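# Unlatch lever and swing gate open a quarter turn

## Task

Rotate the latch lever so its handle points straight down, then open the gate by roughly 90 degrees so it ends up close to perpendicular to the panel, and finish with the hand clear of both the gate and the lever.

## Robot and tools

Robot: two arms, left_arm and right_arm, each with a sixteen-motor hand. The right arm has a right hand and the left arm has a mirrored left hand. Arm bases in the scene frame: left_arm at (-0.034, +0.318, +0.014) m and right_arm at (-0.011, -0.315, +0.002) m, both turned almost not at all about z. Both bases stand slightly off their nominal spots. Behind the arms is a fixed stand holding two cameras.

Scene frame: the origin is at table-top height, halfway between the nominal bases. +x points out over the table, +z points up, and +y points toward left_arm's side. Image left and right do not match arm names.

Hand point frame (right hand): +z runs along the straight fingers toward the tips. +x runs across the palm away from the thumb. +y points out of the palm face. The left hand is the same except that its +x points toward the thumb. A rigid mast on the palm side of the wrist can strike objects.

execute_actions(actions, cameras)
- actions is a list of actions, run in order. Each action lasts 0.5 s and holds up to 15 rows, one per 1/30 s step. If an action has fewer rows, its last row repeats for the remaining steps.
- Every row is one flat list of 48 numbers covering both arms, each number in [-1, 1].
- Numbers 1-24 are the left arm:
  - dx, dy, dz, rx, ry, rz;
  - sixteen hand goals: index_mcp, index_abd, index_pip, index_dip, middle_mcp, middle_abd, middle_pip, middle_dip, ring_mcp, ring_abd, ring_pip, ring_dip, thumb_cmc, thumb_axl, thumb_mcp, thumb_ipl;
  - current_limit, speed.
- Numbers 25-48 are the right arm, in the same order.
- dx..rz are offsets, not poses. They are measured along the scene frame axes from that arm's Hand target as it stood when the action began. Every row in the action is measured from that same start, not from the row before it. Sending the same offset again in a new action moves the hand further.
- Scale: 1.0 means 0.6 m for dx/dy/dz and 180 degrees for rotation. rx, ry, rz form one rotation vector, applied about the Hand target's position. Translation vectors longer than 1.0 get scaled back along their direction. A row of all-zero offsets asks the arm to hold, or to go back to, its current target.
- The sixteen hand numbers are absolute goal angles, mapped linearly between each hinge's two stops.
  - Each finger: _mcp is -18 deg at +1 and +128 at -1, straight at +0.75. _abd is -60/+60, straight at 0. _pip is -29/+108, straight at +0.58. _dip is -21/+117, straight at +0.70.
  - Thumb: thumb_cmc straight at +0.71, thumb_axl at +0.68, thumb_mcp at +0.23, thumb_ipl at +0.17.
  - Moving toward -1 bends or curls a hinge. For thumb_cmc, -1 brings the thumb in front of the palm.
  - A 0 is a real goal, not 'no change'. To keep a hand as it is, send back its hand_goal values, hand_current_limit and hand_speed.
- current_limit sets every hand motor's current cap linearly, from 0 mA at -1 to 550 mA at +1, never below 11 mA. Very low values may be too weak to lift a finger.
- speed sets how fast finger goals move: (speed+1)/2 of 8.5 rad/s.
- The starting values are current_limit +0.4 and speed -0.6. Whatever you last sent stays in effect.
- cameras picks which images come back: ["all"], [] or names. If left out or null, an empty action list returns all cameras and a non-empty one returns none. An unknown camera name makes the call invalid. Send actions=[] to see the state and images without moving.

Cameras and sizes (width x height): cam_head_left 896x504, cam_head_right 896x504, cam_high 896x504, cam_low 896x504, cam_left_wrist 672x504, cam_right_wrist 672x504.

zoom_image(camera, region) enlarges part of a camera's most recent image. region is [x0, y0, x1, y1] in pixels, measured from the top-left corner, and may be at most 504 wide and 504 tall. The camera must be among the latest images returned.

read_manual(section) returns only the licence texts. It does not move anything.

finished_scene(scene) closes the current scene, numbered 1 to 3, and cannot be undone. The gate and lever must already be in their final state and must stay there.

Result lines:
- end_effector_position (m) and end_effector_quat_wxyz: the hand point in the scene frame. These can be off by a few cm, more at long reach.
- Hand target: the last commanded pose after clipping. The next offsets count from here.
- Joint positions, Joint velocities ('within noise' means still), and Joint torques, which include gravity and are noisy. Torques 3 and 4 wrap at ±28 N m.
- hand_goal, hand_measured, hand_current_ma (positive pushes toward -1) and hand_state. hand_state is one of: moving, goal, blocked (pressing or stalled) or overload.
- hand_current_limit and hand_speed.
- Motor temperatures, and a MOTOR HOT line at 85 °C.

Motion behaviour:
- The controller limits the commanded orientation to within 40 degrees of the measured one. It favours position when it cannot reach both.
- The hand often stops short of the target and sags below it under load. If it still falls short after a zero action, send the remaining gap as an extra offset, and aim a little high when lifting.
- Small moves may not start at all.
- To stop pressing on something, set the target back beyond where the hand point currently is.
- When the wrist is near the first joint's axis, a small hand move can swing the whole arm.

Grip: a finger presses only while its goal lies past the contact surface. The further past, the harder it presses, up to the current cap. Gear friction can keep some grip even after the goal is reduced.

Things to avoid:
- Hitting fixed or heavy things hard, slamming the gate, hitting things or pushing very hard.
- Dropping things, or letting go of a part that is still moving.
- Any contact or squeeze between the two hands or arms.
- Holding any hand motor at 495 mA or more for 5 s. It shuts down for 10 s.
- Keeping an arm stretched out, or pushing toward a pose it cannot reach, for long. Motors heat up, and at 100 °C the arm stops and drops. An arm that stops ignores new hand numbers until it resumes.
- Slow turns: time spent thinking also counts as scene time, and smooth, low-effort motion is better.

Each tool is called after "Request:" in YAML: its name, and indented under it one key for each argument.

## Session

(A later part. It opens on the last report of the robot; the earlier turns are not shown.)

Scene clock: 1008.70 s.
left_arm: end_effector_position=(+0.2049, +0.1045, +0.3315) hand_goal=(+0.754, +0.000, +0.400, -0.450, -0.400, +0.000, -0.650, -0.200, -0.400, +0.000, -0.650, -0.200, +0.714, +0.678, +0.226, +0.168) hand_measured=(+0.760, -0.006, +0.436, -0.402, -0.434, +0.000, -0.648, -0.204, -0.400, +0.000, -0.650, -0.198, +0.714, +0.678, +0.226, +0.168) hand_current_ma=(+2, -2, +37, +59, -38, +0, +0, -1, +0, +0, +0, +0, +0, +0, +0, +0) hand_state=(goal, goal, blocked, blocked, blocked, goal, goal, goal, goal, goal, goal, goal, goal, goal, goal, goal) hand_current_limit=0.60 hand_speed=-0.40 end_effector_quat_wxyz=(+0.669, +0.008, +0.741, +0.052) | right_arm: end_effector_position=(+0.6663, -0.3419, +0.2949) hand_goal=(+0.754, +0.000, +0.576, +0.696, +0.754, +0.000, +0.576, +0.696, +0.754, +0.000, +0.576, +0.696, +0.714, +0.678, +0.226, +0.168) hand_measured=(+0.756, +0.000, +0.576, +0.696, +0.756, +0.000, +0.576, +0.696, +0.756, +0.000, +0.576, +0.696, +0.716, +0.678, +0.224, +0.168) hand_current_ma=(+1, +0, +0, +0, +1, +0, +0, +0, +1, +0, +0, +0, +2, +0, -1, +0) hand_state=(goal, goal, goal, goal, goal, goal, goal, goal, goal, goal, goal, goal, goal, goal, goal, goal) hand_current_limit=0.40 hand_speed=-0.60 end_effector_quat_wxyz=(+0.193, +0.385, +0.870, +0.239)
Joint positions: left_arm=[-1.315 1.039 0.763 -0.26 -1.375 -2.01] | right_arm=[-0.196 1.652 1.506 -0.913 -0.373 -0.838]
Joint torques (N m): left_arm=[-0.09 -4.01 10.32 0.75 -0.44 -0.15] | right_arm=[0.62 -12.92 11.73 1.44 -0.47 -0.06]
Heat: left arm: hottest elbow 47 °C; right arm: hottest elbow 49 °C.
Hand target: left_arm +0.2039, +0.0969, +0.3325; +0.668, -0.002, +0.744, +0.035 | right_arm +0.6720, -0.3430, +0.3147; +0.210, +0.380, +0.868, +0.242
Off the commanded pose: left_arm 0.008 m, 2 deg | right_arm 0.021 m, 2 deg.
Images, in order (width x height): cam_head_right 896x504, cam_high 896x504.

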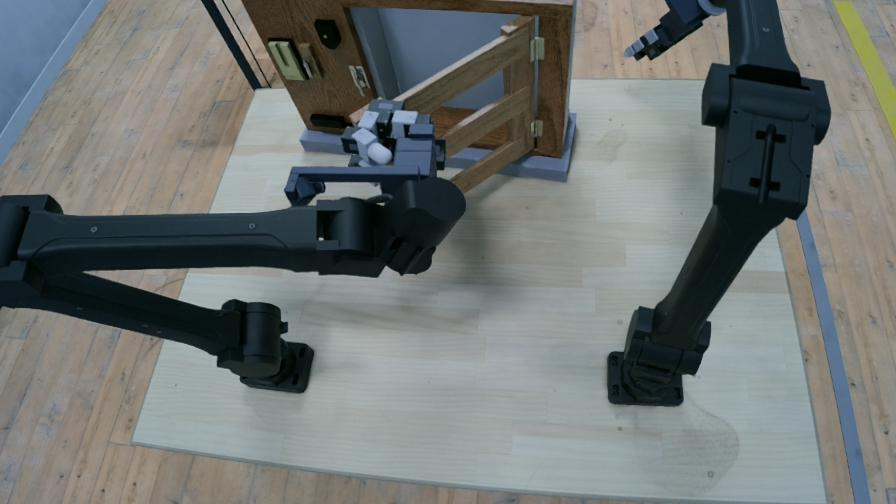

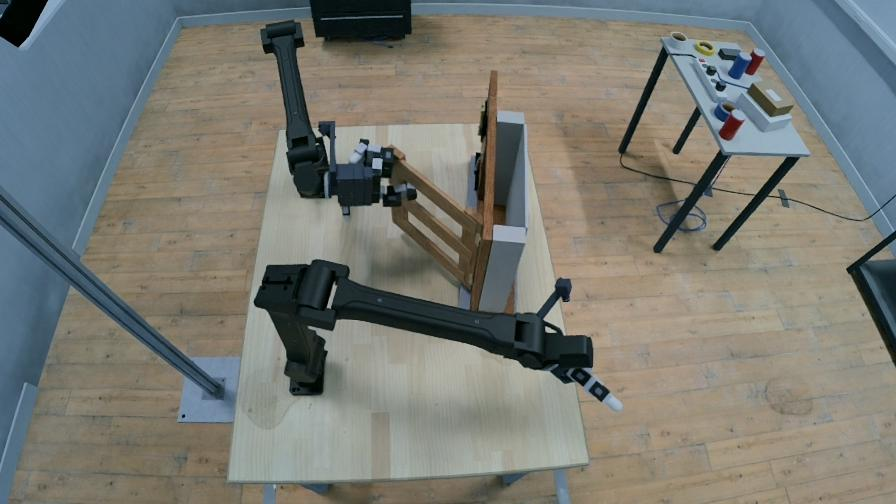

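Request:
execute_actions:
  actions:
    - [[0.0,0.0,0.0,0,0,0,0.754,0,0.576,0.696,-0.4,0,-0.65,-0.2,-0.4,0,-0.65,-0.2,0.714,0.678,0.226,0.168,0.5,-0.4,0,0,0,0,0,0,0.754,0,0.576,0.696,0.754,0,0.576,0.696,0.754,0,0.576,0.696,0.714,0.678,0.226,0.168,0.4,-0.6]]
    - [[-0.06,0.0,0.0,0,0,-0.01,0.754,0,0.576,0.696,-0.4,0,-0.65,-0.2,-0.4,0,-0.65,-0.2,0.714,0.678,0.226,0.168,0.4,-0.4,0,0,0,0,0,0,0.754,0,0.576,0.696,0.754,0,0.576,0.696,0.754,0,0.576,0.696,0.714,0.678,0.226,0.168,0.4,-0.6]]
    - [[-0.045,0.0,0.0,0,0,-0.01,0.754,0,0.576,0.696,-0.4,0,-0.65,-0.2,-0.4,0,-0.65,-0.2,0.714,0.678,0.226,0.168,0.4,-0.4,0,0,0,0,0,0,0.754,0,0.576,0.696,0.754,0,0.576,0.696,0.754,0,0.576,0.696,0.714,0.678,0.226,0.168,0.4,-0.6]]
  cameras: ["cam_high","cam_head_right"]

Scene clock: 1026.80 s.
left_arm: end_effector_position=(+0.1710, +0.0939, +0.3374) hand_goal=(+0.754, +0.000, +0.576, +0.696, -0.400, +0.000, -0.650, -0.200, -0.400, +0.000, -0.650, -0.200, +0.714, +0.678, +0.226, +0.168) hand_measured=(+0.756, +0.002, +0.574, +0.694, -0.402, +0.000, -0.648, -0.204, -0.400, +0.000, -0.650, -0.198, +0.714, +0.678, +0.226, +0.168) hand_current_ma=(+0, +0, +0, +0, +0, +0, +0, -1, +0, +0, +0, +0, +0, +0, +0, +0) hand_state=(goal, goal, goal, goal, goal, goal, goal, goal, goal, goal, goal, goal, goal, goal, goal, goal) hand_current_limit=0.40 hand_speed=-0.40 end_effector_quat_wxyz=(+0.684, +0.019, +0.729, +0.022) | right_arm: end_effector_position=(+0.6663, -0.3419, +0.2949) hand_goal=(+0.754, +0.000, +0.576, +0.696, +0.754, +0.000, +0.576, +0.696, +0.754, +0.000, +0.576, +0.696, +0.714, +0.678, +0.226, +0.168) hand_measured=(+0.756, +0.000, +0.576, +0.696, +0.756, +0.000, +0.576, +0.696, +0.756, +0.000, +0.576, +0.696, +0.716, +0.678, +0.224, +0.168) hand_current_ma=(+1, +0, +0, +0, +1, +0, +0, +0, +1, +0, +0, +0, +2, +0, -1, +0) hand_state=(goal, goal, goal, goal, goal, goal, goal, goal, goal, goal, goal, goal, goal, goal, goal, goal) hand_current_limit=0.40 hand_speed=-0.60 end_effector_quat_wxyz=(+0.193, +0.385, +0.870, +0.239)
Joint positions: left_arm=[-1.441 1.017 0.759 -0.296 -1.45 -2.064] | right_arm=[-0.196 1.652 1.506 -0.913 -0.373 -0.838]
Joint torques (N m): left_arm=[0.62 -4.25 8.91 1.05 -0.63 0.29] | right_arm=[0.62 -12.86 11.73 1.42 -0.47 -0.06]
Motor temperatures (°C): left_arm=[23 23 45 22 21 23] | right_arm=[20 28 49 23 23 22]
Heat: left arm: hottest elbow 45 °C; right arm: hottest elbow 49 °C.
Hand target: left_arm +0.1711, +0.0937, +0.3380; +0.684, +0.018, +0.729, +0.021 (last step not sent: back at the drive's target) | right_arm +0.6720, -0.3430, +0.3147; +0.210, +0.380, +0.868, +0.242
Off the commanded pose: left_arm 0.031 m, 3 deg | right_arm 0.021 m, 2 deg.
pose unreachable (left arm): on one or more control steps of this call, first in action 2 (counted from 0), this arm could not follow its commanded pose, so it was not sent that pose on those steps. It may still have moved: this result reports where it is.
cause: moving toward the commanded pose would bring two parts of the arm too close to each other (joints 4 (wrist pitch) to 6 (wrist roll) lie between them).
Images, in order (width x height): cam_head_right 896x504, cam_high 896x504.

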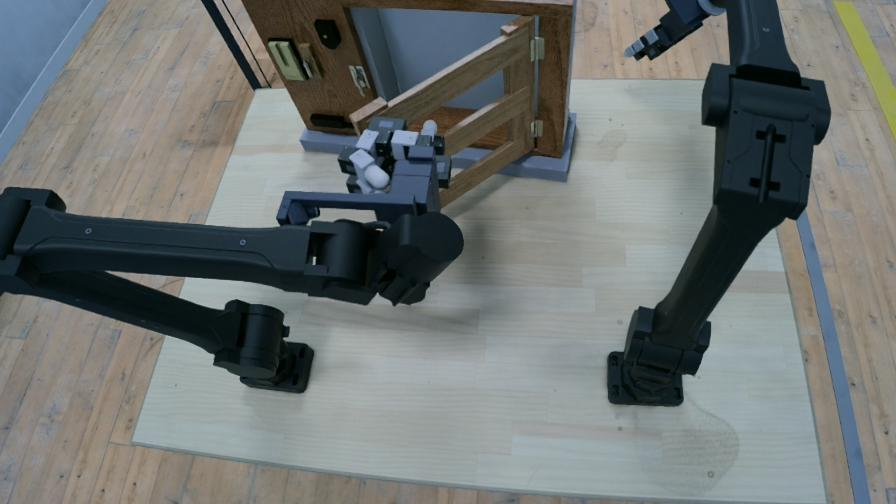

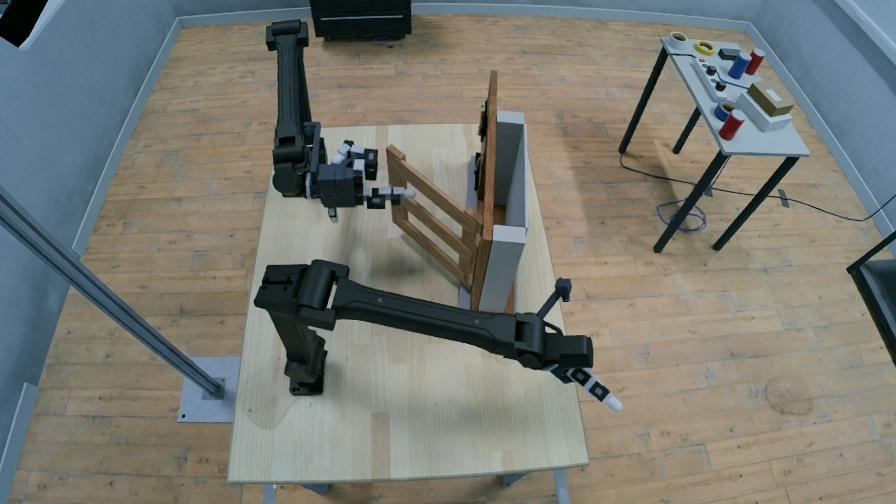

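Request:
execute_actions:
  actions:
    - [[-0.01,0.0,0.0,0,0,-0.05,0.754,0,0.576,0.696,-0.4,0,-0.65,-0.2,-0.4,0,-0.65,-0.2,0.714,0.678,0.226,0.168,0.4,-0.4,0,0,0,0,0,0,0.754,0,0.576,0.696,0.754,0,0.576,0.696,0.754,0,0.576,0.696,0.714,0.678,0.226,0.168,0.4,-0.6]]
    - [[-0.03,0.0,0.0,0,0,-0.05,0.754,0,0.576,0.696,-0.4,0,-0.65,-0.2,-0.4,0,-0.65,-0.2,0.714,0.678,0.226,0.168,0.4,-0.4,0,0,0,0,0,0,0.754,0,0.576,0.696,0.754,0,0.576,0.696,0.754,0,0.576,0.696,0.714,0.678,0.226,0.168,0.4,-0.6]]
  cameras: ["cam_high","cam_head_right"]

Scene clock: 1040.10 s.
left_arm: end_effector_position=(+0.1487, +0.0945, +0.3405) hand_goal=(+0.754, +0.000, +0.576, +0.696, -0.400, +0.000, -0.650, -0.200, -0.400, +0.000, -0.650, -0.200, +0.714, +0.678, +0.226, +0.168) hand_measured=(+0.754, +0.002, +0.574, +0.694, -0.400, +0.000, -0.648, -0.204, -0.400, +0.000, -0.650, -0.198, +0.714, +0.678, +0.226, +0.168) hand_current_ma=(+0, +0, +0, +0, +0, +0, +0, -1, +0, +0, +0, +0, +0, +0, +0, +0) hand_state=(goal, goal, goal, goal, goal, goal, goal, goal, goal, goal, goal, goal, goal, goal, goal, goal) hand_current_limit=0.40 hand_speed=-0.40 end_effector_quat_wxyz=(+0.676, +0.124, +0.721, -0.085) | right_arm: end_effector_position=(+0.6663, -0.3419, +0.2949) hand_goal=(+0.754, +0.000, +0.576, +0.696, +0.754, +0.000, +0.576, +0.696, +0.754, +0.000, +0.576, +0.696, +0.714, +0.678, +0.226, +0.168) hand_measured=(+0.756, +0.000, +0.576, +0.696, +0.756, +0.000, +0.576, +0.696, +0.756, +0.000, +0.576, +0.696, +0.716, +0.678, +0.224, +0.168) hand_current_ma=(+1, +0, +0, +0, +1, +0, +0, +0, +1, +0, +0, +0, +2, +0, -1, +0) hand_state=(goal, goal, goal, goal, goal, goal, goal, goal, goal, goal, goal, goal, goal, goal, goal, goal) hand_current_limit=0.40 hand_speed=-0.60 end_effector_quat_wxyz=(+0.193, +0.385, +0.870, +0.239)
Joint positions: left_arm=[-1.574 0.808 0.61 -0.059 -1.29 -1.774] | right_arm=[-0.196 1.652 1.506 -0.913 -0.373 -0.838]
Joint torques (N m): left_arm=[-0.15 -1.96 8.13 1.85 -0.26 0.48] | right_arm=[0.62 -12.92 11.73 1.43 -0.47 -0.06]
Heat: left arm: hottest elbow 44 °C; right arm: hottest elbow 49 °C.
Hand target: left_arm +0.1470, +0.0937, +0.3380; +0.679, +0.132, +0.717, -0.086 | right_arm +0.6720, -0.3430, +0.3147; +0.210, +0.380, +0.868, +0.242
Off the commanded pose: left_arm 0.003 m, 1 deg | right_arm 0.021 m, 2 deg.
Images, in order (width x height): cam_head_right 896x504, cam_high 896x504.

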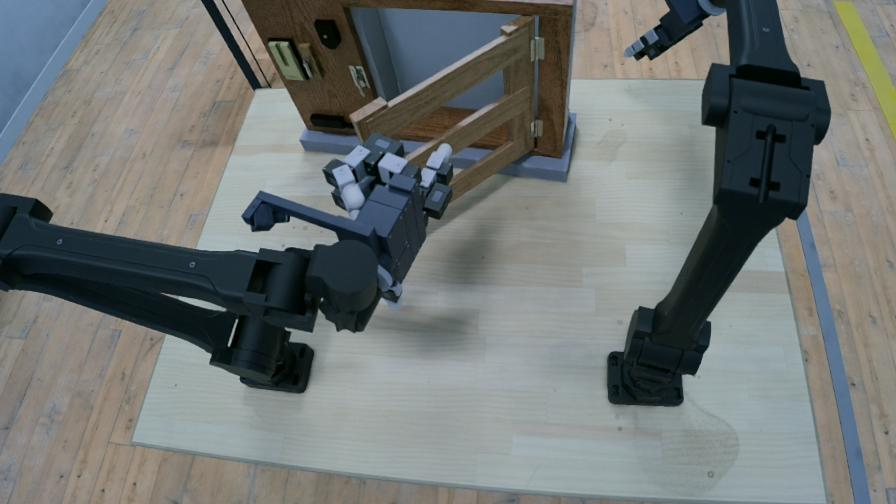

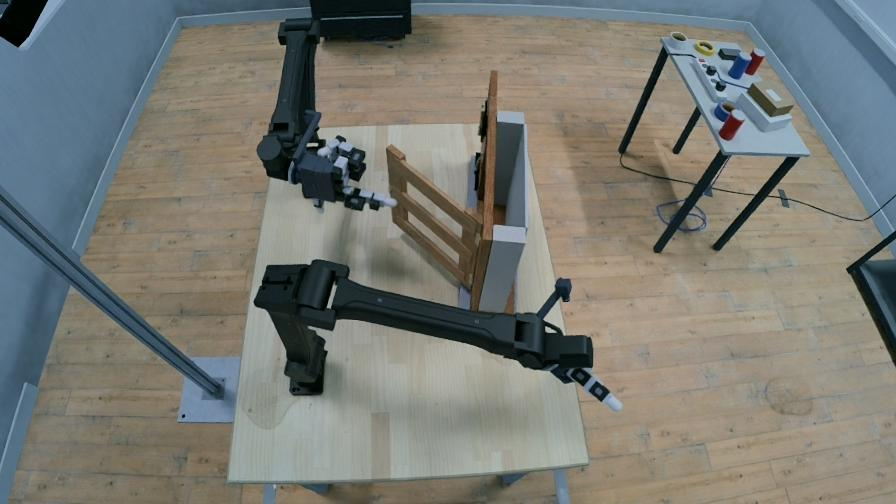

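Request:
execute_actions:
  actions:
    - [[0.0,0.02,0.01,0.055,0.107,-0.0213,0.2,0,0,0.2,-0.4,0,-0.65,-0.2,-0.4,0,-0.65,-0.2,0.3,0.678,0.226,0.168,0.4,-0.4,0,0,0,0,0,0,0.754,0,0.576,0.696,0.754,0,0.576,0.696,0.754,0,0.576,0.696,0.714,0.678,0.226,0.168,0.4,-0.6]]
    - [[0.0,0.03,0.01,0.055,0.107,-0.0213,-0.4,0,-0.65,-0.2,-0.4,0,-0.65,-0.2,-0.4,0,-0.65,-0.2,0.3,0.678,0.226,0.168,0.4,-0.4,0,0,0,0,0,0,0.754,0,0.576,0.696,0.754,0,0.576,0.696,0.754,0,0.576,0.696,0.714,0.678,0.226,0.168,0.4,-0.6]]
    - [[0.01,0.04,0.01,0.055,0.107,-0.0213,-0.4,0,-0.65,-0.2,-0.4,0,-0.65,-0.2,-0.4,0,-0.65,-0.2,0.3,0.678,0.226,0.168,0.4,-0.4,0,0,0,0,0,0,0.754,0,0.576,0.696,0.754,0,0.576,0.696,0.754,0,0.576,0.696,0.714,0.678,0.226,0.168,0.4,-0.6]]
    - [[0.01,0.04,0.01,0.055,0.107,-0.0213,-0.4,0,-0.65,-0.2,-0.4,0,-0.65,-0.2,-0.4,0,-0.65,-0.2,0.3,0.678,0.226,0.168,0.4,-0.4,0,0,0,0,0,0,0.754,0,0.576,0.696,0.754,0,0.576,0.696,0.754,0,0.576,0.696,0.714,0.678,0.226,0.168,0.4,-0.6]]
  cameras: ["cam_high","cam_head_right"]

Scene clock: 1066.37 s.
left_arm: end_effector_position=(+0.1519, +0.1782, +0.3403) hand_goal=(-0.400, +0.000, -0.650, -0.200, -0.400, +0.000, -0.650, -0.200, -0.400, +0.000, -0.650, -0.200, +0.300, +0.678, +0.226, +0.168) hand_measured=(-0.388, +0.002, -0.648, -0.198, -0.394, +0.000, -0.648, -0.204, -0.394, +0.000, -0.650, -0.198, +0.302, +0.678, +0.224, +0.168) hand_current_ma=(+6, +0, +0, +0, +2, +0, +0, -1, +2, +0, +0, +0, +0, +0, -1, +0) hand_state=(goal, goal, goal, goal, goal, goal, goal, goal, goal, goal, goal, goal, goal, goal, goal, goal) hand_current_limit=0.40 hand_speed=-0.40 end_effector_quat_wxyz=(+0.064, +0.330, +0.942, -0.021) | right_arm: end_effector_position=(+0.6663, -0.3419, +0.2949) hand_goal=(+0.754, +0.000, +0.576, +0.696, +0.754, +0.000, +0.576, +0.696, +0.754, +0.000, +0.576, +0.696, +0.714, +0.678, +0.226, +0.168) hand_measured=(+0.756, +0.000, +0.576, +0.696, +0.756, +0.000, +0.576, +0.696, +0.756, +0.000, +0.576, +0.696, +0.716, +0.678, +0.224, +0.168) hand_current_ma=(+1, +0, +0, +0, +1, +0, +0, +0, +1, +0, +0, +0, +2, +0, -1, +0) hand_state=(goal, goal, goal, goal, goal, goal, goal, goal, goal, goal, goal, goal, goal, goal, goal, goal) hand_current_limit=0.40 hand_speed=-0.60 end_effector_quat_wxyz=(+0.193, +0.385, +0.870, +0.239)
Joint positions: left_arm=[-0.977 0.972 1.217 -1.688 -0.045 -1.892] | right_arm=[-0.196 1.652 1.506 -0.913 -0.373 -0.838]
Joint torques (N m): left_arm=[1.32 -2.32 13.07 0.02 -0.28 0.28] | right_arm=[0.62 -12.86 11.71 1.42 -0.47 -0.07]
Heat: left arm: hottest elbow 45 °C; right arm: hottest elbow 49 °C.
Hand target: left_arm +0.1590, +0.1717, +0.3620; +0.001, +0.342, +0.940, +0.000 | right_arm +0.6720, -0.3430, +0.3147; +0.210, +0.380, +0.868, +0.242
Off the commanded pose: left_arm 0.024 m, 8 deg | right_arm 0.021 m, 2 deg.
joint sent to its limit (left arm) — joint 4 (wrist pitch), lower limit. The joint targets are off in orientation, not in position.
Images, in order (width x height): cam_head_right 896x504, cam_high 896x504.

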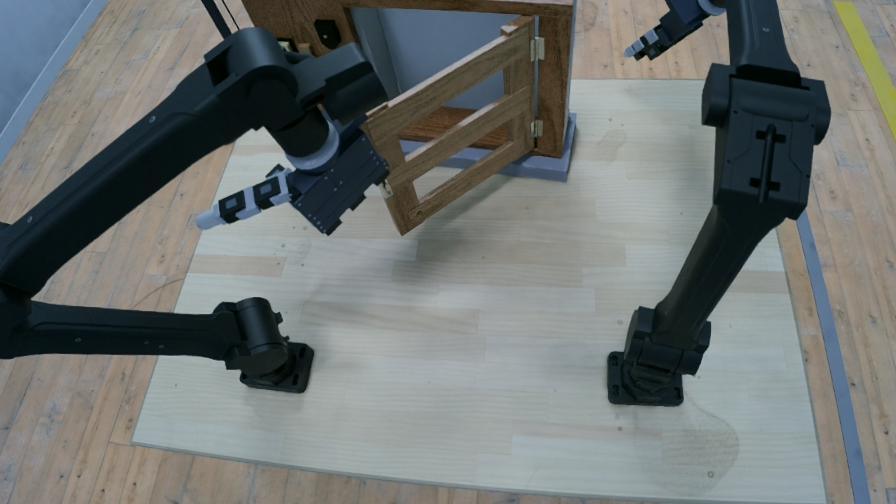

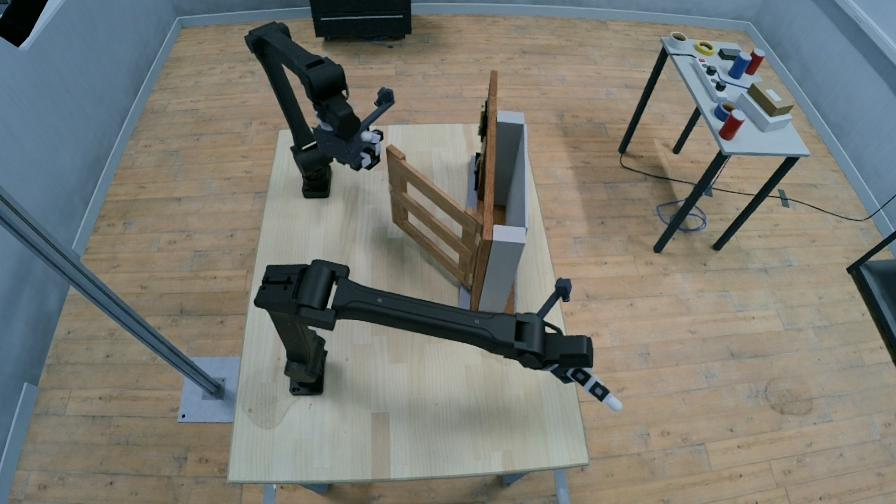

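Request:
execute_actions:
  actions:
    - [[0.01,0.1,0.0,0,0,0,-0.4,0,-0.65,-0.2,-0.4,0,-0.65,-0.2,-0.4,0,-0.65,-0.2,0.3,0.678,0.226,0.168,0.4,-0.4,0,0,0,0,0,0,0.754,0,0.576,0.696,0.754,0,0.576,0.696,0.754,0,0.576,0.696,0.714,0.678,0.226,0.168,0.4,-0.6]]
    - [[0.05,0.09,0.0,0,0,0.03,-0.4,0,-0.65,-0.2,-0.4,0,-0.65,-0.2,-0.4,0,-0.65,-0.2,0.3,0.678,0.226,0.168,0.4,-0.4,0,0,0,0,0,0,0.754,0,0.576,0.696,0.754,0,0.576,0.696,0.754,0,0.576,0.696,0.714,0.678,0.226,0.168,0.4,-0.6]]
    - [[0.11,0.0,0.0,0,0,0.03,-0.4,0,-0.65,-0.2,-0.4,0,-0.65,-0.2,-0.4,0,-0.65,-0.2,0.3,0.678,0.226,0.168,0.4,-0.4,0,0,0,0,0,0,0.754,0,0.576,0.696,0.754,0,0.576,0.696,0.754,0,0.576,0.696,0.714,0.678,0.226,0.168,0.4,-0.6]]
    - [[0.12,0.0,0.0,0,0,0.03,-0.4,0,-0.65,-0.2,-0.4,0,-0.65,-0.2,-0.4,0,-0.65,-0.2,0.3,0.678,0.226,0.168,0.4,-0.4,0,0,0,0,0,0,0.754,0,0.576,0.696,0.754,0,0.576,0.696,0.754,0,0.576,0.696,0.714,0.678,0.226,0.168,0.4,-0.6]]
  cameras: ["cam_high","cam_head_right"]

Scene clock: 1080.00 s.
left_arm: end_effector_position=(+0.3228, +0.2880, +0.3355) hand_goal=(-0.400, +0.000, -0.650, -0.200, -0.400, +0.000, -0.650, -0.200, -0.400, +0.000, -0.650, -0.200, +0.300, +0.678, +0.226, +0.168) hand_measured=(-0.388, +0.002, -0.648, -0.198, -0.392, +0.000, -0.648, -0.204, -0.394, +0.000, -0.650, -0.198, +0.302, +0.678, +0.224, +0.168) hand_current_ma=(+6, +0, +0, +0, +3, +0, +0, -1, +2, +0, +0, +0, +0, +0, -1, +0) hand_state=(goal, goal, goal, goal, goal, goal, goal, goal, goal, goal, goal, goal, goal, goal, goal, goal) hand_current_limit=0.40 hand_speed=-0.40 end_effector_quat_wxyz=(+0.010, +0.200, +0.980, +0.010) | right_arm: end_effector_position=(+0.6663, -0.3419, +0.2949) hand_goal=(+0.754, +0.000, +0.576, +0.696, +0.754, +0.000, +0.576, +0.696, +0.754, +0.000, +0.576, +0.696, +0.714, +0.678, +0.226, +0.168) hand_measured=(+0.756, +0.000, +0.576, +0.696, +0.756, +0.000, +0.576, +0.696, +0.756, +0.000, +0.576, +0.696, +0.716, +0.678, +0.224, +0.168) hand_current_ma=(+1, +0, +0, +0, +1, +0, +0, +0, +1, +0, +0, +0, +2, +0, -1, +0) hand_state=(goal, goal, goal, goal, goal, goal, goal, goal, goal, goal, goal, goal, goal, goal, goal, goal) hand_current_limit=0.40 hand_speed=-0.60 end_effector_quat_wxyz=(+0.193, +0.385, +0.870, +0.239)
Joint positions: left_arm=[-0.316 1.288 1.429 -1.694 -0.023 -1.504] | right_arm=[-0.196 1.652 1.506 -0.913 -0.373 -0.838]
Joint torques (N m): left_arm=[0.91 -8.82 13.05 0.09 -0.34 0.2] | right_arm=[0.62 -12.86 11.73 1.42 -0.47 -0.06]
Heat: left arm: hottest elbow 47 °C; right arm: hottest elbow 49 °C.
Hand target: left_arm +0.3330, +0.2856, +0.3621; +0.001, +0.206, +0.979, +0.000 | right_arm +0.6720, -0.3430, +0.3147; +0.210, +0.380, +0.868, +0.242
Off the commanded pose: left_arm 0.028 m, 2 deg | right_arm 0.021 m, 2 deg.
joint sent to its limit (left arm) — joint 4 (wrist pitch), lower limit. The joint targets are off in orientation, not in position.
Images, in order (width x height): cam_head_right 896x504, cam_high 896x504.

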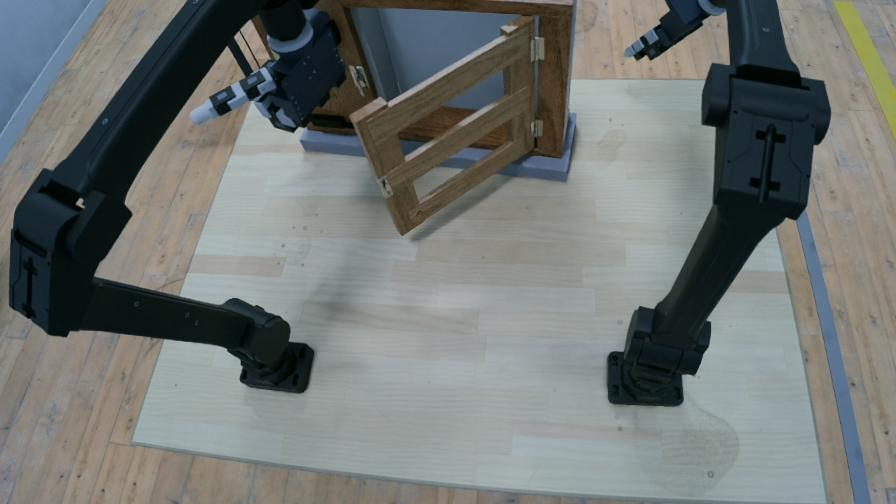

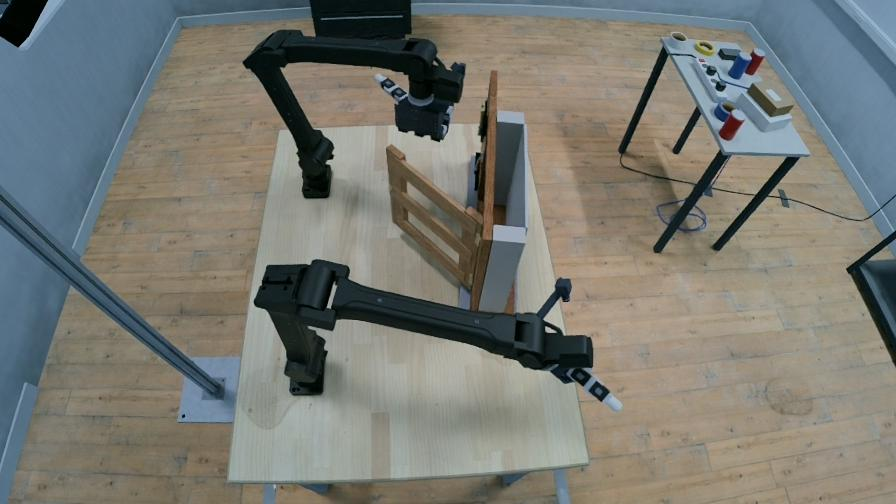

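Request:
execute_actions:
  actions:
    - [[0.01,-0.08,0.0,0,0,0.03,-0.4,0,-0.65,-0.2,-0.4,0,-0.65,-0.2,-0.4,0,-0.65,-0.2,0.3,0.678,0.226,0.168,0.4,-0.4,0,0,0,0,0,0,0.754,0,0.576,0.696,0.754,0,0.576,0.696,0.754,0,0.576,0.696,0.714,0.678,0.226,0.168,0.4,-0.6]]
    - [[0.0,-0.09,0.0,0,0,0.02,-0.4,0,-0.65,-0.2,-0.4,0,-0.65,-0.2,-0.4,0,-0.65,-0.2,0.3,0.678,0.226,0.168,0.4,-0.4,0,0,0,0,0,0,0.754,0,0.576,0.696,0.754,0,0.576,0.696,0.754,0,0.576,0.696,0.714,0.678,0.226,0.168,0.4,-0.6]]
    - [[-0.02,-0.08,0.0,0,0,0,-0.4,0,-0.65,-0.2,-0.4,0,-0.65,-0.2,-0.4,0,-0.65,-0.2,0.3,0.678,0.226,0.168,0.4,-0.4,0,0,0,0,0,0,0.754,0,0.576,0.696,0.754,0,0.576,0.696,0.754,0,0.576,0.696,0.714,0.678,0.226,0.168,0.4,-0.6]]
  cameras: ["cam_high","cam_head_right"]

Scene clock: 1094.50 s.
left_arm: end_effector_position=(+0.3185, +0.1433, +0.3441) hand_goal=(-0.400, +0.000, -0.650, -0.200, -0.400, +0.000, -0.650, -0.200, -0.400, +0.000, -0.650, -0.200, +0.300, +0.678, +0.226, +0.168) hand_measured=(-0.388, +0.002, -0.648, -0.198, -0.392, +0.000, -0.648, -0.204, -0.392, +0.000, -0.650, -0.198, +0.302, +0.678, +0.224, +0.168) hand_current_ma=(+6, +0, +0, +0, +3, +0, +0, -1, +2, +0, +0, +0, +0, +0, -1, +0) hand_state=(goal, goal, goal, goal, goal, goal, goal, goal, goal, goal, goal, goal, goal, goal, goal, goal) hand_current_limit=0.40 hand_speed=-0.40 end_effector_quat_wxyz=(+0.024, +0.140, +0.990, -0.002) | right_arm: end_effector_position=(+0.6663, -0.3419, +0.2949) hand_goal=(+0.754, +0.000, +0.576, +0.696, +0.754, +0.000, +0.576, +0.696, +0.754, +0.000, +0.576, +0.696, +0.714, +0.678, +0.226, +0.168) hand_measured=(+0.756, +0.000, +0.576, +0.696, +0.756, +0.000, +0.576, +0.696, +0.756, +0.000, +0.576, +0.696, +0.716, +0.678, +0.224, +0.168) hand_current_ma=(+1, +0, +0, +0, +1, +0, +0, +0, +1, +0, +0, +0, +2, +0, -1, +0) hand_state=(goal, goal, goal, goal, goal, goal, goal, goal, goal, goal, goal, goal, goal, goal, goal, goal) hand_current_limit=0.40 hand_speed=-0.60 end_effector_quat_wxyz=(+0.193, +0.385, +0.870, +0.239)
Joint positions: left_arm=[-0.628 1.468 1.635 -1.694 -0.021 -1.938] | right_arm=[-0.196 1.652 1.506 -0.913 -0.373 -0.838]
Joint torques (N m): left_arm=[0.85 -10.4 12.93 0.18 -0.32 -0.16] | right_arm=[0.56 -12.92 11.71 1.43 -0.47 -0.06]
Heat: left arm: hottest elbow 49 °C; right arm: hottest elbow 49 °C.
Hand target: left_arm +0.3270, +0.1356, +0.3621; +0.001, +0.128, +0.992, +0.000 | right_arm +0.6720, -0.3430, +0.3147; +0.210, +0.380, +0.868, +0.242
Off the commanded pose: left_arm 0.021 m, 3 deg | right_arm 0.021 m, 2 deg.
joint sent to its limit (left arm) — joint 4 (wrist pitch), lower limit. The joint targets are off in orientation, not in position.
Images, in order (width x height): cam_head_right 896x504, cam_high 896x504.

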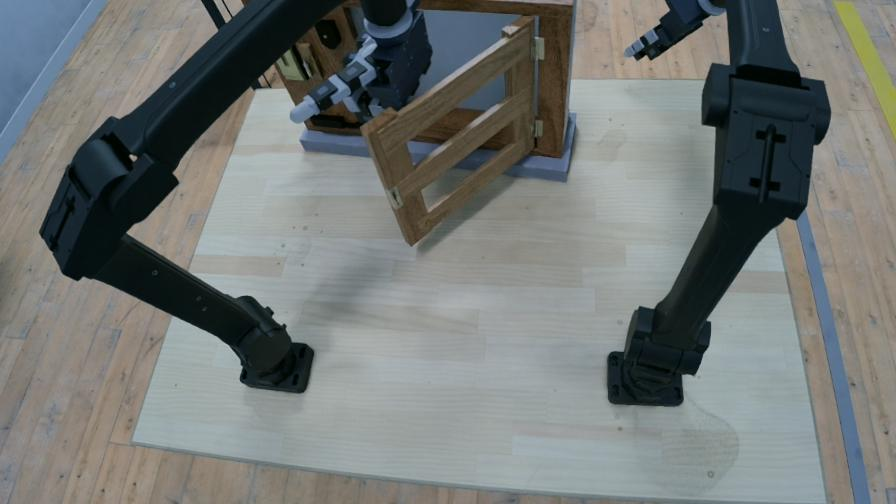

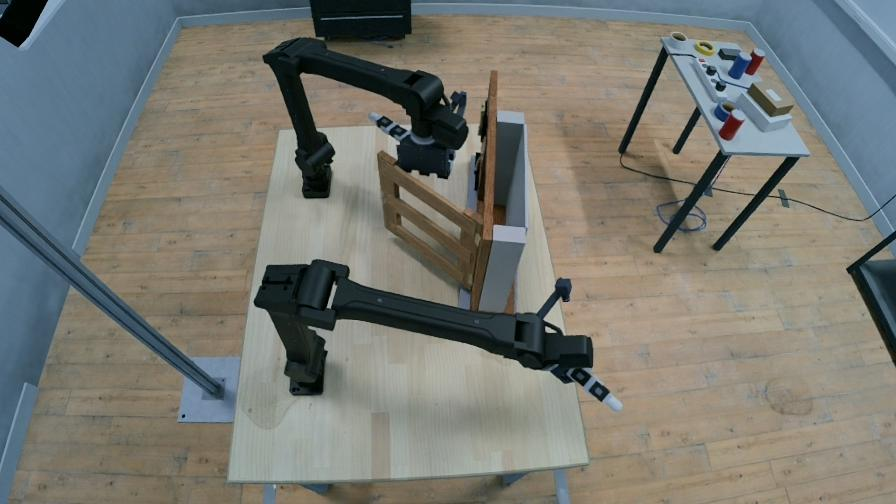

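Request:
execute_actions:
  actions:
    - [[-0.03,-0.08,0.0,0,0,-0.02,-0.4,0,-0.65,-0.2,-0.4,0,-0.65,-0.2,-0.4,0,-0.65,-0.2,0.3,0.678,0.226,0.168,0.4,-0.4,0,0,0,0,0,0,0.754,0,0.576,0.696,0.754,0,0.576,0.696,0.754,0,0.576,0.696,0.714,0.678,0.226,0.168,0.4,-0.6]]
    - [[-0.04,-0.07,0.0,0,0,-0.03,-0.4,0,-0.65,-0.2,-0.4,0,-0.65,-0.2,-0.4,0,-0.65,-0.2,0.3,0.678,0.226,0.168,0.4,-0.4,0,0,0,0,0,0,0.754,0,0.576,0.696,0.754,0,0.576,0.696,0.754,0,0.576,0.696,0.714,0.678,0.226,0.168,0.4,-0.6]]
  cameras: ["cam_high","cam_head_left"]

Scene clock: 1101.60 s.
left_arm: end_effector_position=(+0.2792, +0.0566, +0.3451) hand_goal=(-0.400, +0.000, -0.650, -0.200, -0.400, +0.000, -0.650, -0.200, -0.400, +0.000, -0.650, -0.200, +0.300, +0.678, +0.226, +0.168) hand_measured=(-0.388, +0.002, -0.648, -0.198, -0.392, +0.000, -0.648, -0.204, -0.392, +0.000, -0.650, -0.198, +0.302, +0.678, +0.224, +0.168) hand_current_ma=(+6, +0, +0, +0, +3, +0, +0, -1, +3, +0, +0, +0, +0, +0, -1, +0) hand_state=(goal, goal, goal, goal, goal, goal, goal, goal, goal, goal, goal, goal, goal, goal, goal, goal) hand_current_limit=0.40 hand_speed=-0.40 end_effector_quat_wxyz=(+0.028, +0.215, +0.976, -0.007) | right_arm: end_effector_position=(+0.6663, -0.3419, +0.2949) hand_goal=(+0.754, +0.000, +0.576, +0.696, +0.754, +0.000, +0.576, +0.696, +0.754, +0.000, +0.576, +0.696, +0.714, +0.678, +0.226, +0.168) hand_measured=(+0.756, +0.000, +0.576, +0.696, +0.756, +0.000, +0.576, +0.696, +0.756, +0.000, +0.576, +0.696, +0.716, +0.678, +0.224, +0.168) hand_current_ma=(+1, +0, +0, +0, +1, +0, +0, +0, +1, +0, +0, +0, +2, +0, -1, +0) hand_state=(goal, goal, goal, goal, goal, goal, goal, goal, goal, goal, goal, goal, goal, goal, goal, goal) hand_current_limit=0.40 hand_speed=-0.60 end_effector_quat_wxyz=(+0.193, +0.385, +0.870, +0.239)
Joint positions: left_arm=[-0.848 1.516 1.692 -1.694 -0.022 -2.005] | right_arm=[-0.196 1.652 1.506 -0.913 -0.373 -0.838]
Joint torques (N m): left_arm=[0.5 -11.16 12.96 0.08 -0.26 -0.14] | right_arm=[0.56 -12.86 11.71 1.43 -0.47 -0.06]
Motor temperatures (°C): left_arm=[23 24 50 22 21 23] | right_arm=[20 29 49 23 23 22]
Heat: left arm: hottest elbow 50 °C; right arm: hottest elbow 49 °C.
Hand target: left_arm +0.2850, +0.0456, +0.3620; +0.001, +0.206, +0.979, +0.000 | right_arm +0.6720, -0.3430, +0.3147; +0.210, +0.380, +0.868, +0.242
Off the commanded pose: left_arm 0.021 m, 3 deg | right_arm 0.021 m, 2 deg.
joint sent to its limit (left arm) — joint 4 (wrist pitch), lower limit. The joint targets are off in orientation, not in position.
Images, in order (width x height): cam_head_left 896x504, cam_high 896x504.

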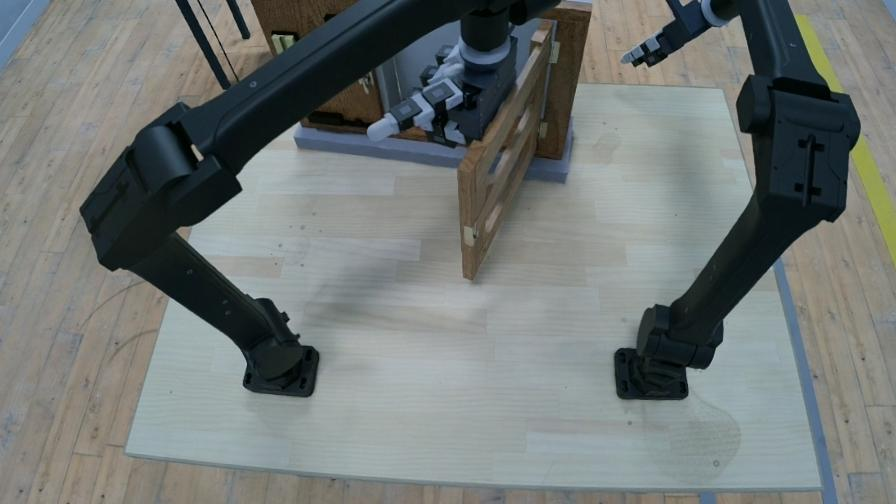

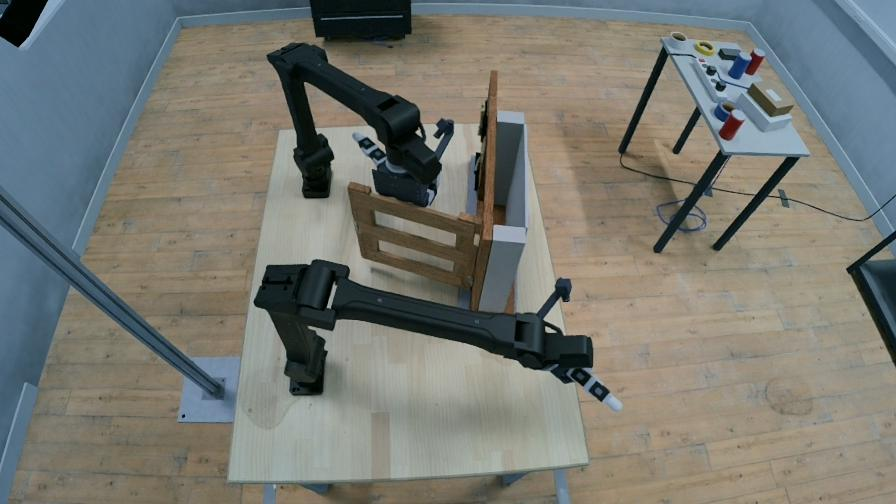

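Request:
execute_actions:
  actions:
    - [[-0.03,-0.075,0.0,0,0,-0.03,-0.4,0,-0.65,-0.2,-0.4,0,-0.65,-0.2,-0.4,0,-0.65,-0.2,0.3,0.678,0.226,0.168,0.4,-0.4,0,0,0,0,0,0,0.754,0,0.576,0.696,0.754,0,0.576,0.696,0.754,0,0.576,0.696,0.714,0.678,0.226,0.168,0.4,-0.6]]
  cameras: ["cam_high","cam_head_left"]

Request:
zoom_image:
  camera: "cam_high"
  region: [340, 170, 520, 310]

Scene clock: 1112.90 s.
left_arm: end_effector_position=(+0.2624, +0.0146, +0.3454) hand_goal=(-0.400, +0.000, -0.650, -0.200, -0.400, +0.000, -0.650, -0.200, -0.400, +0.000, -0.650, -0.200, +0.300, +0.678, +0.226, +0.168) hand_measured=(-0.388, +0.002, -0.648, -0.198, -0.392, +0.000, -0.648, -0.204, -0.392, +0.000, -0.650, -0.198, +0.302, +0.678, +0.224, +0.168) hand_current_ma=(+6, +0, +0, +0, +3, +0, +0, -1, +3, +0, +0, +0, +0, +0, -1, +0) hand_state=(goal, goal, goal, goal, goal, goal, goal, goal, goal, goal, goal, goal, goal, goal, goal, goal) hand_current_limit=0.40 hand_speed=-0.40 end_effector_quat_wxyz=(+0.031, +0.252, +0.967, -0.011) | right_arm: end_effector_position=(+0.6663, -0.3419, +0.2949) hand_goal=(+0.754, +0.000, +0.576, +0.696, +0.754, +0.000, +0.576, +0.696, +0.754, +0.000, +0.576, +0.696, +0.714, +0.678, +0.226, +0.168) hand_measured=(+0.756, +0.000, +0.576, +0.696, +0.756, +0.000, +0.576, +0.696, +0.756, +0.000, +0.576, +0.696, +0.716, +0.678, +0.224, +0.168) hand_current_ma=(+1, +0, +0, +0, +1, +0, +0, +0, +1, +0, +0, +0, +2, +0, -1, +0) hand_state=(goal, goal, goal, goal, goal, goal, goal, goal, goal, goal, goal, goal, goal, goal, goal, goal) hand_current_limit=0.40 hand_speed=-0.60 end_effector_quat_wxyz=(+0.193, +0.385, +0.870, +0.239)
Joint positions: left_arm=[-0.942 1.559 1.743 -1.694 -0.024 -2.024] | right_arm=[-0.196 1.652 1.506 -0.913 -0.373 -0.838]
Joint torques (N m): left_arm=[-0.15 -11.69 13.03 0.08 -0.23 0.04] | right_arm=[0.67 -12.92 11.7 1.43 -0.47 -0.06]
Heat: left arm: hottest elbow 52 °C; right arm: hottest elbow 49 °C.
Hand target: left_arm +0.2671, +0.0006, +0.3620; +0.001, +0.252, +0.968, +0.000 | right_arm +0.6720, -0.3430, +0.3147; +0.210, +0.380, +0.868, +0.242
Off the commanded pose: left_arm 0.022 m, 4 deg | right_arm 0.021 m, 2 deg.
joint sent to its limit (left arm) — joint 4 (wrist pitch), lower limit. The joint targets are off in orientation, not in position.
Images, in order (width x height): cam_head_left 896x504, cam_high 896x504.

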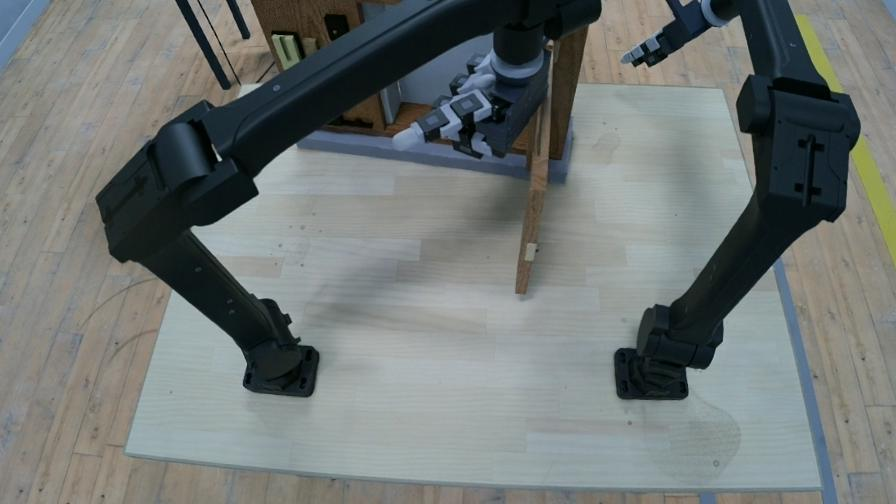

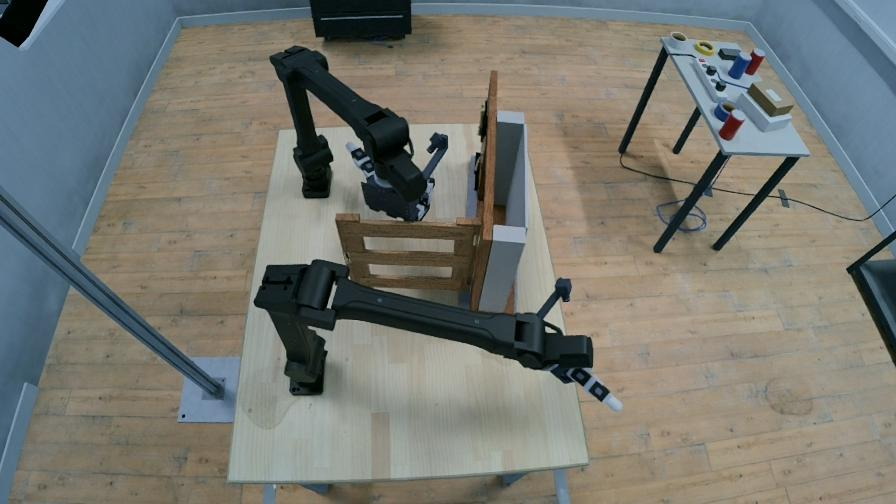

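Scaled by 2.800 from the camera's 896x504 image, which has a finer 1280x720 frame.

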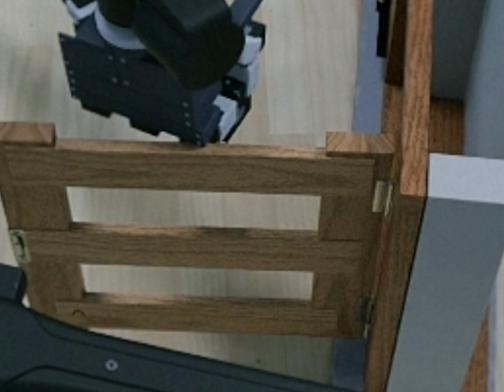

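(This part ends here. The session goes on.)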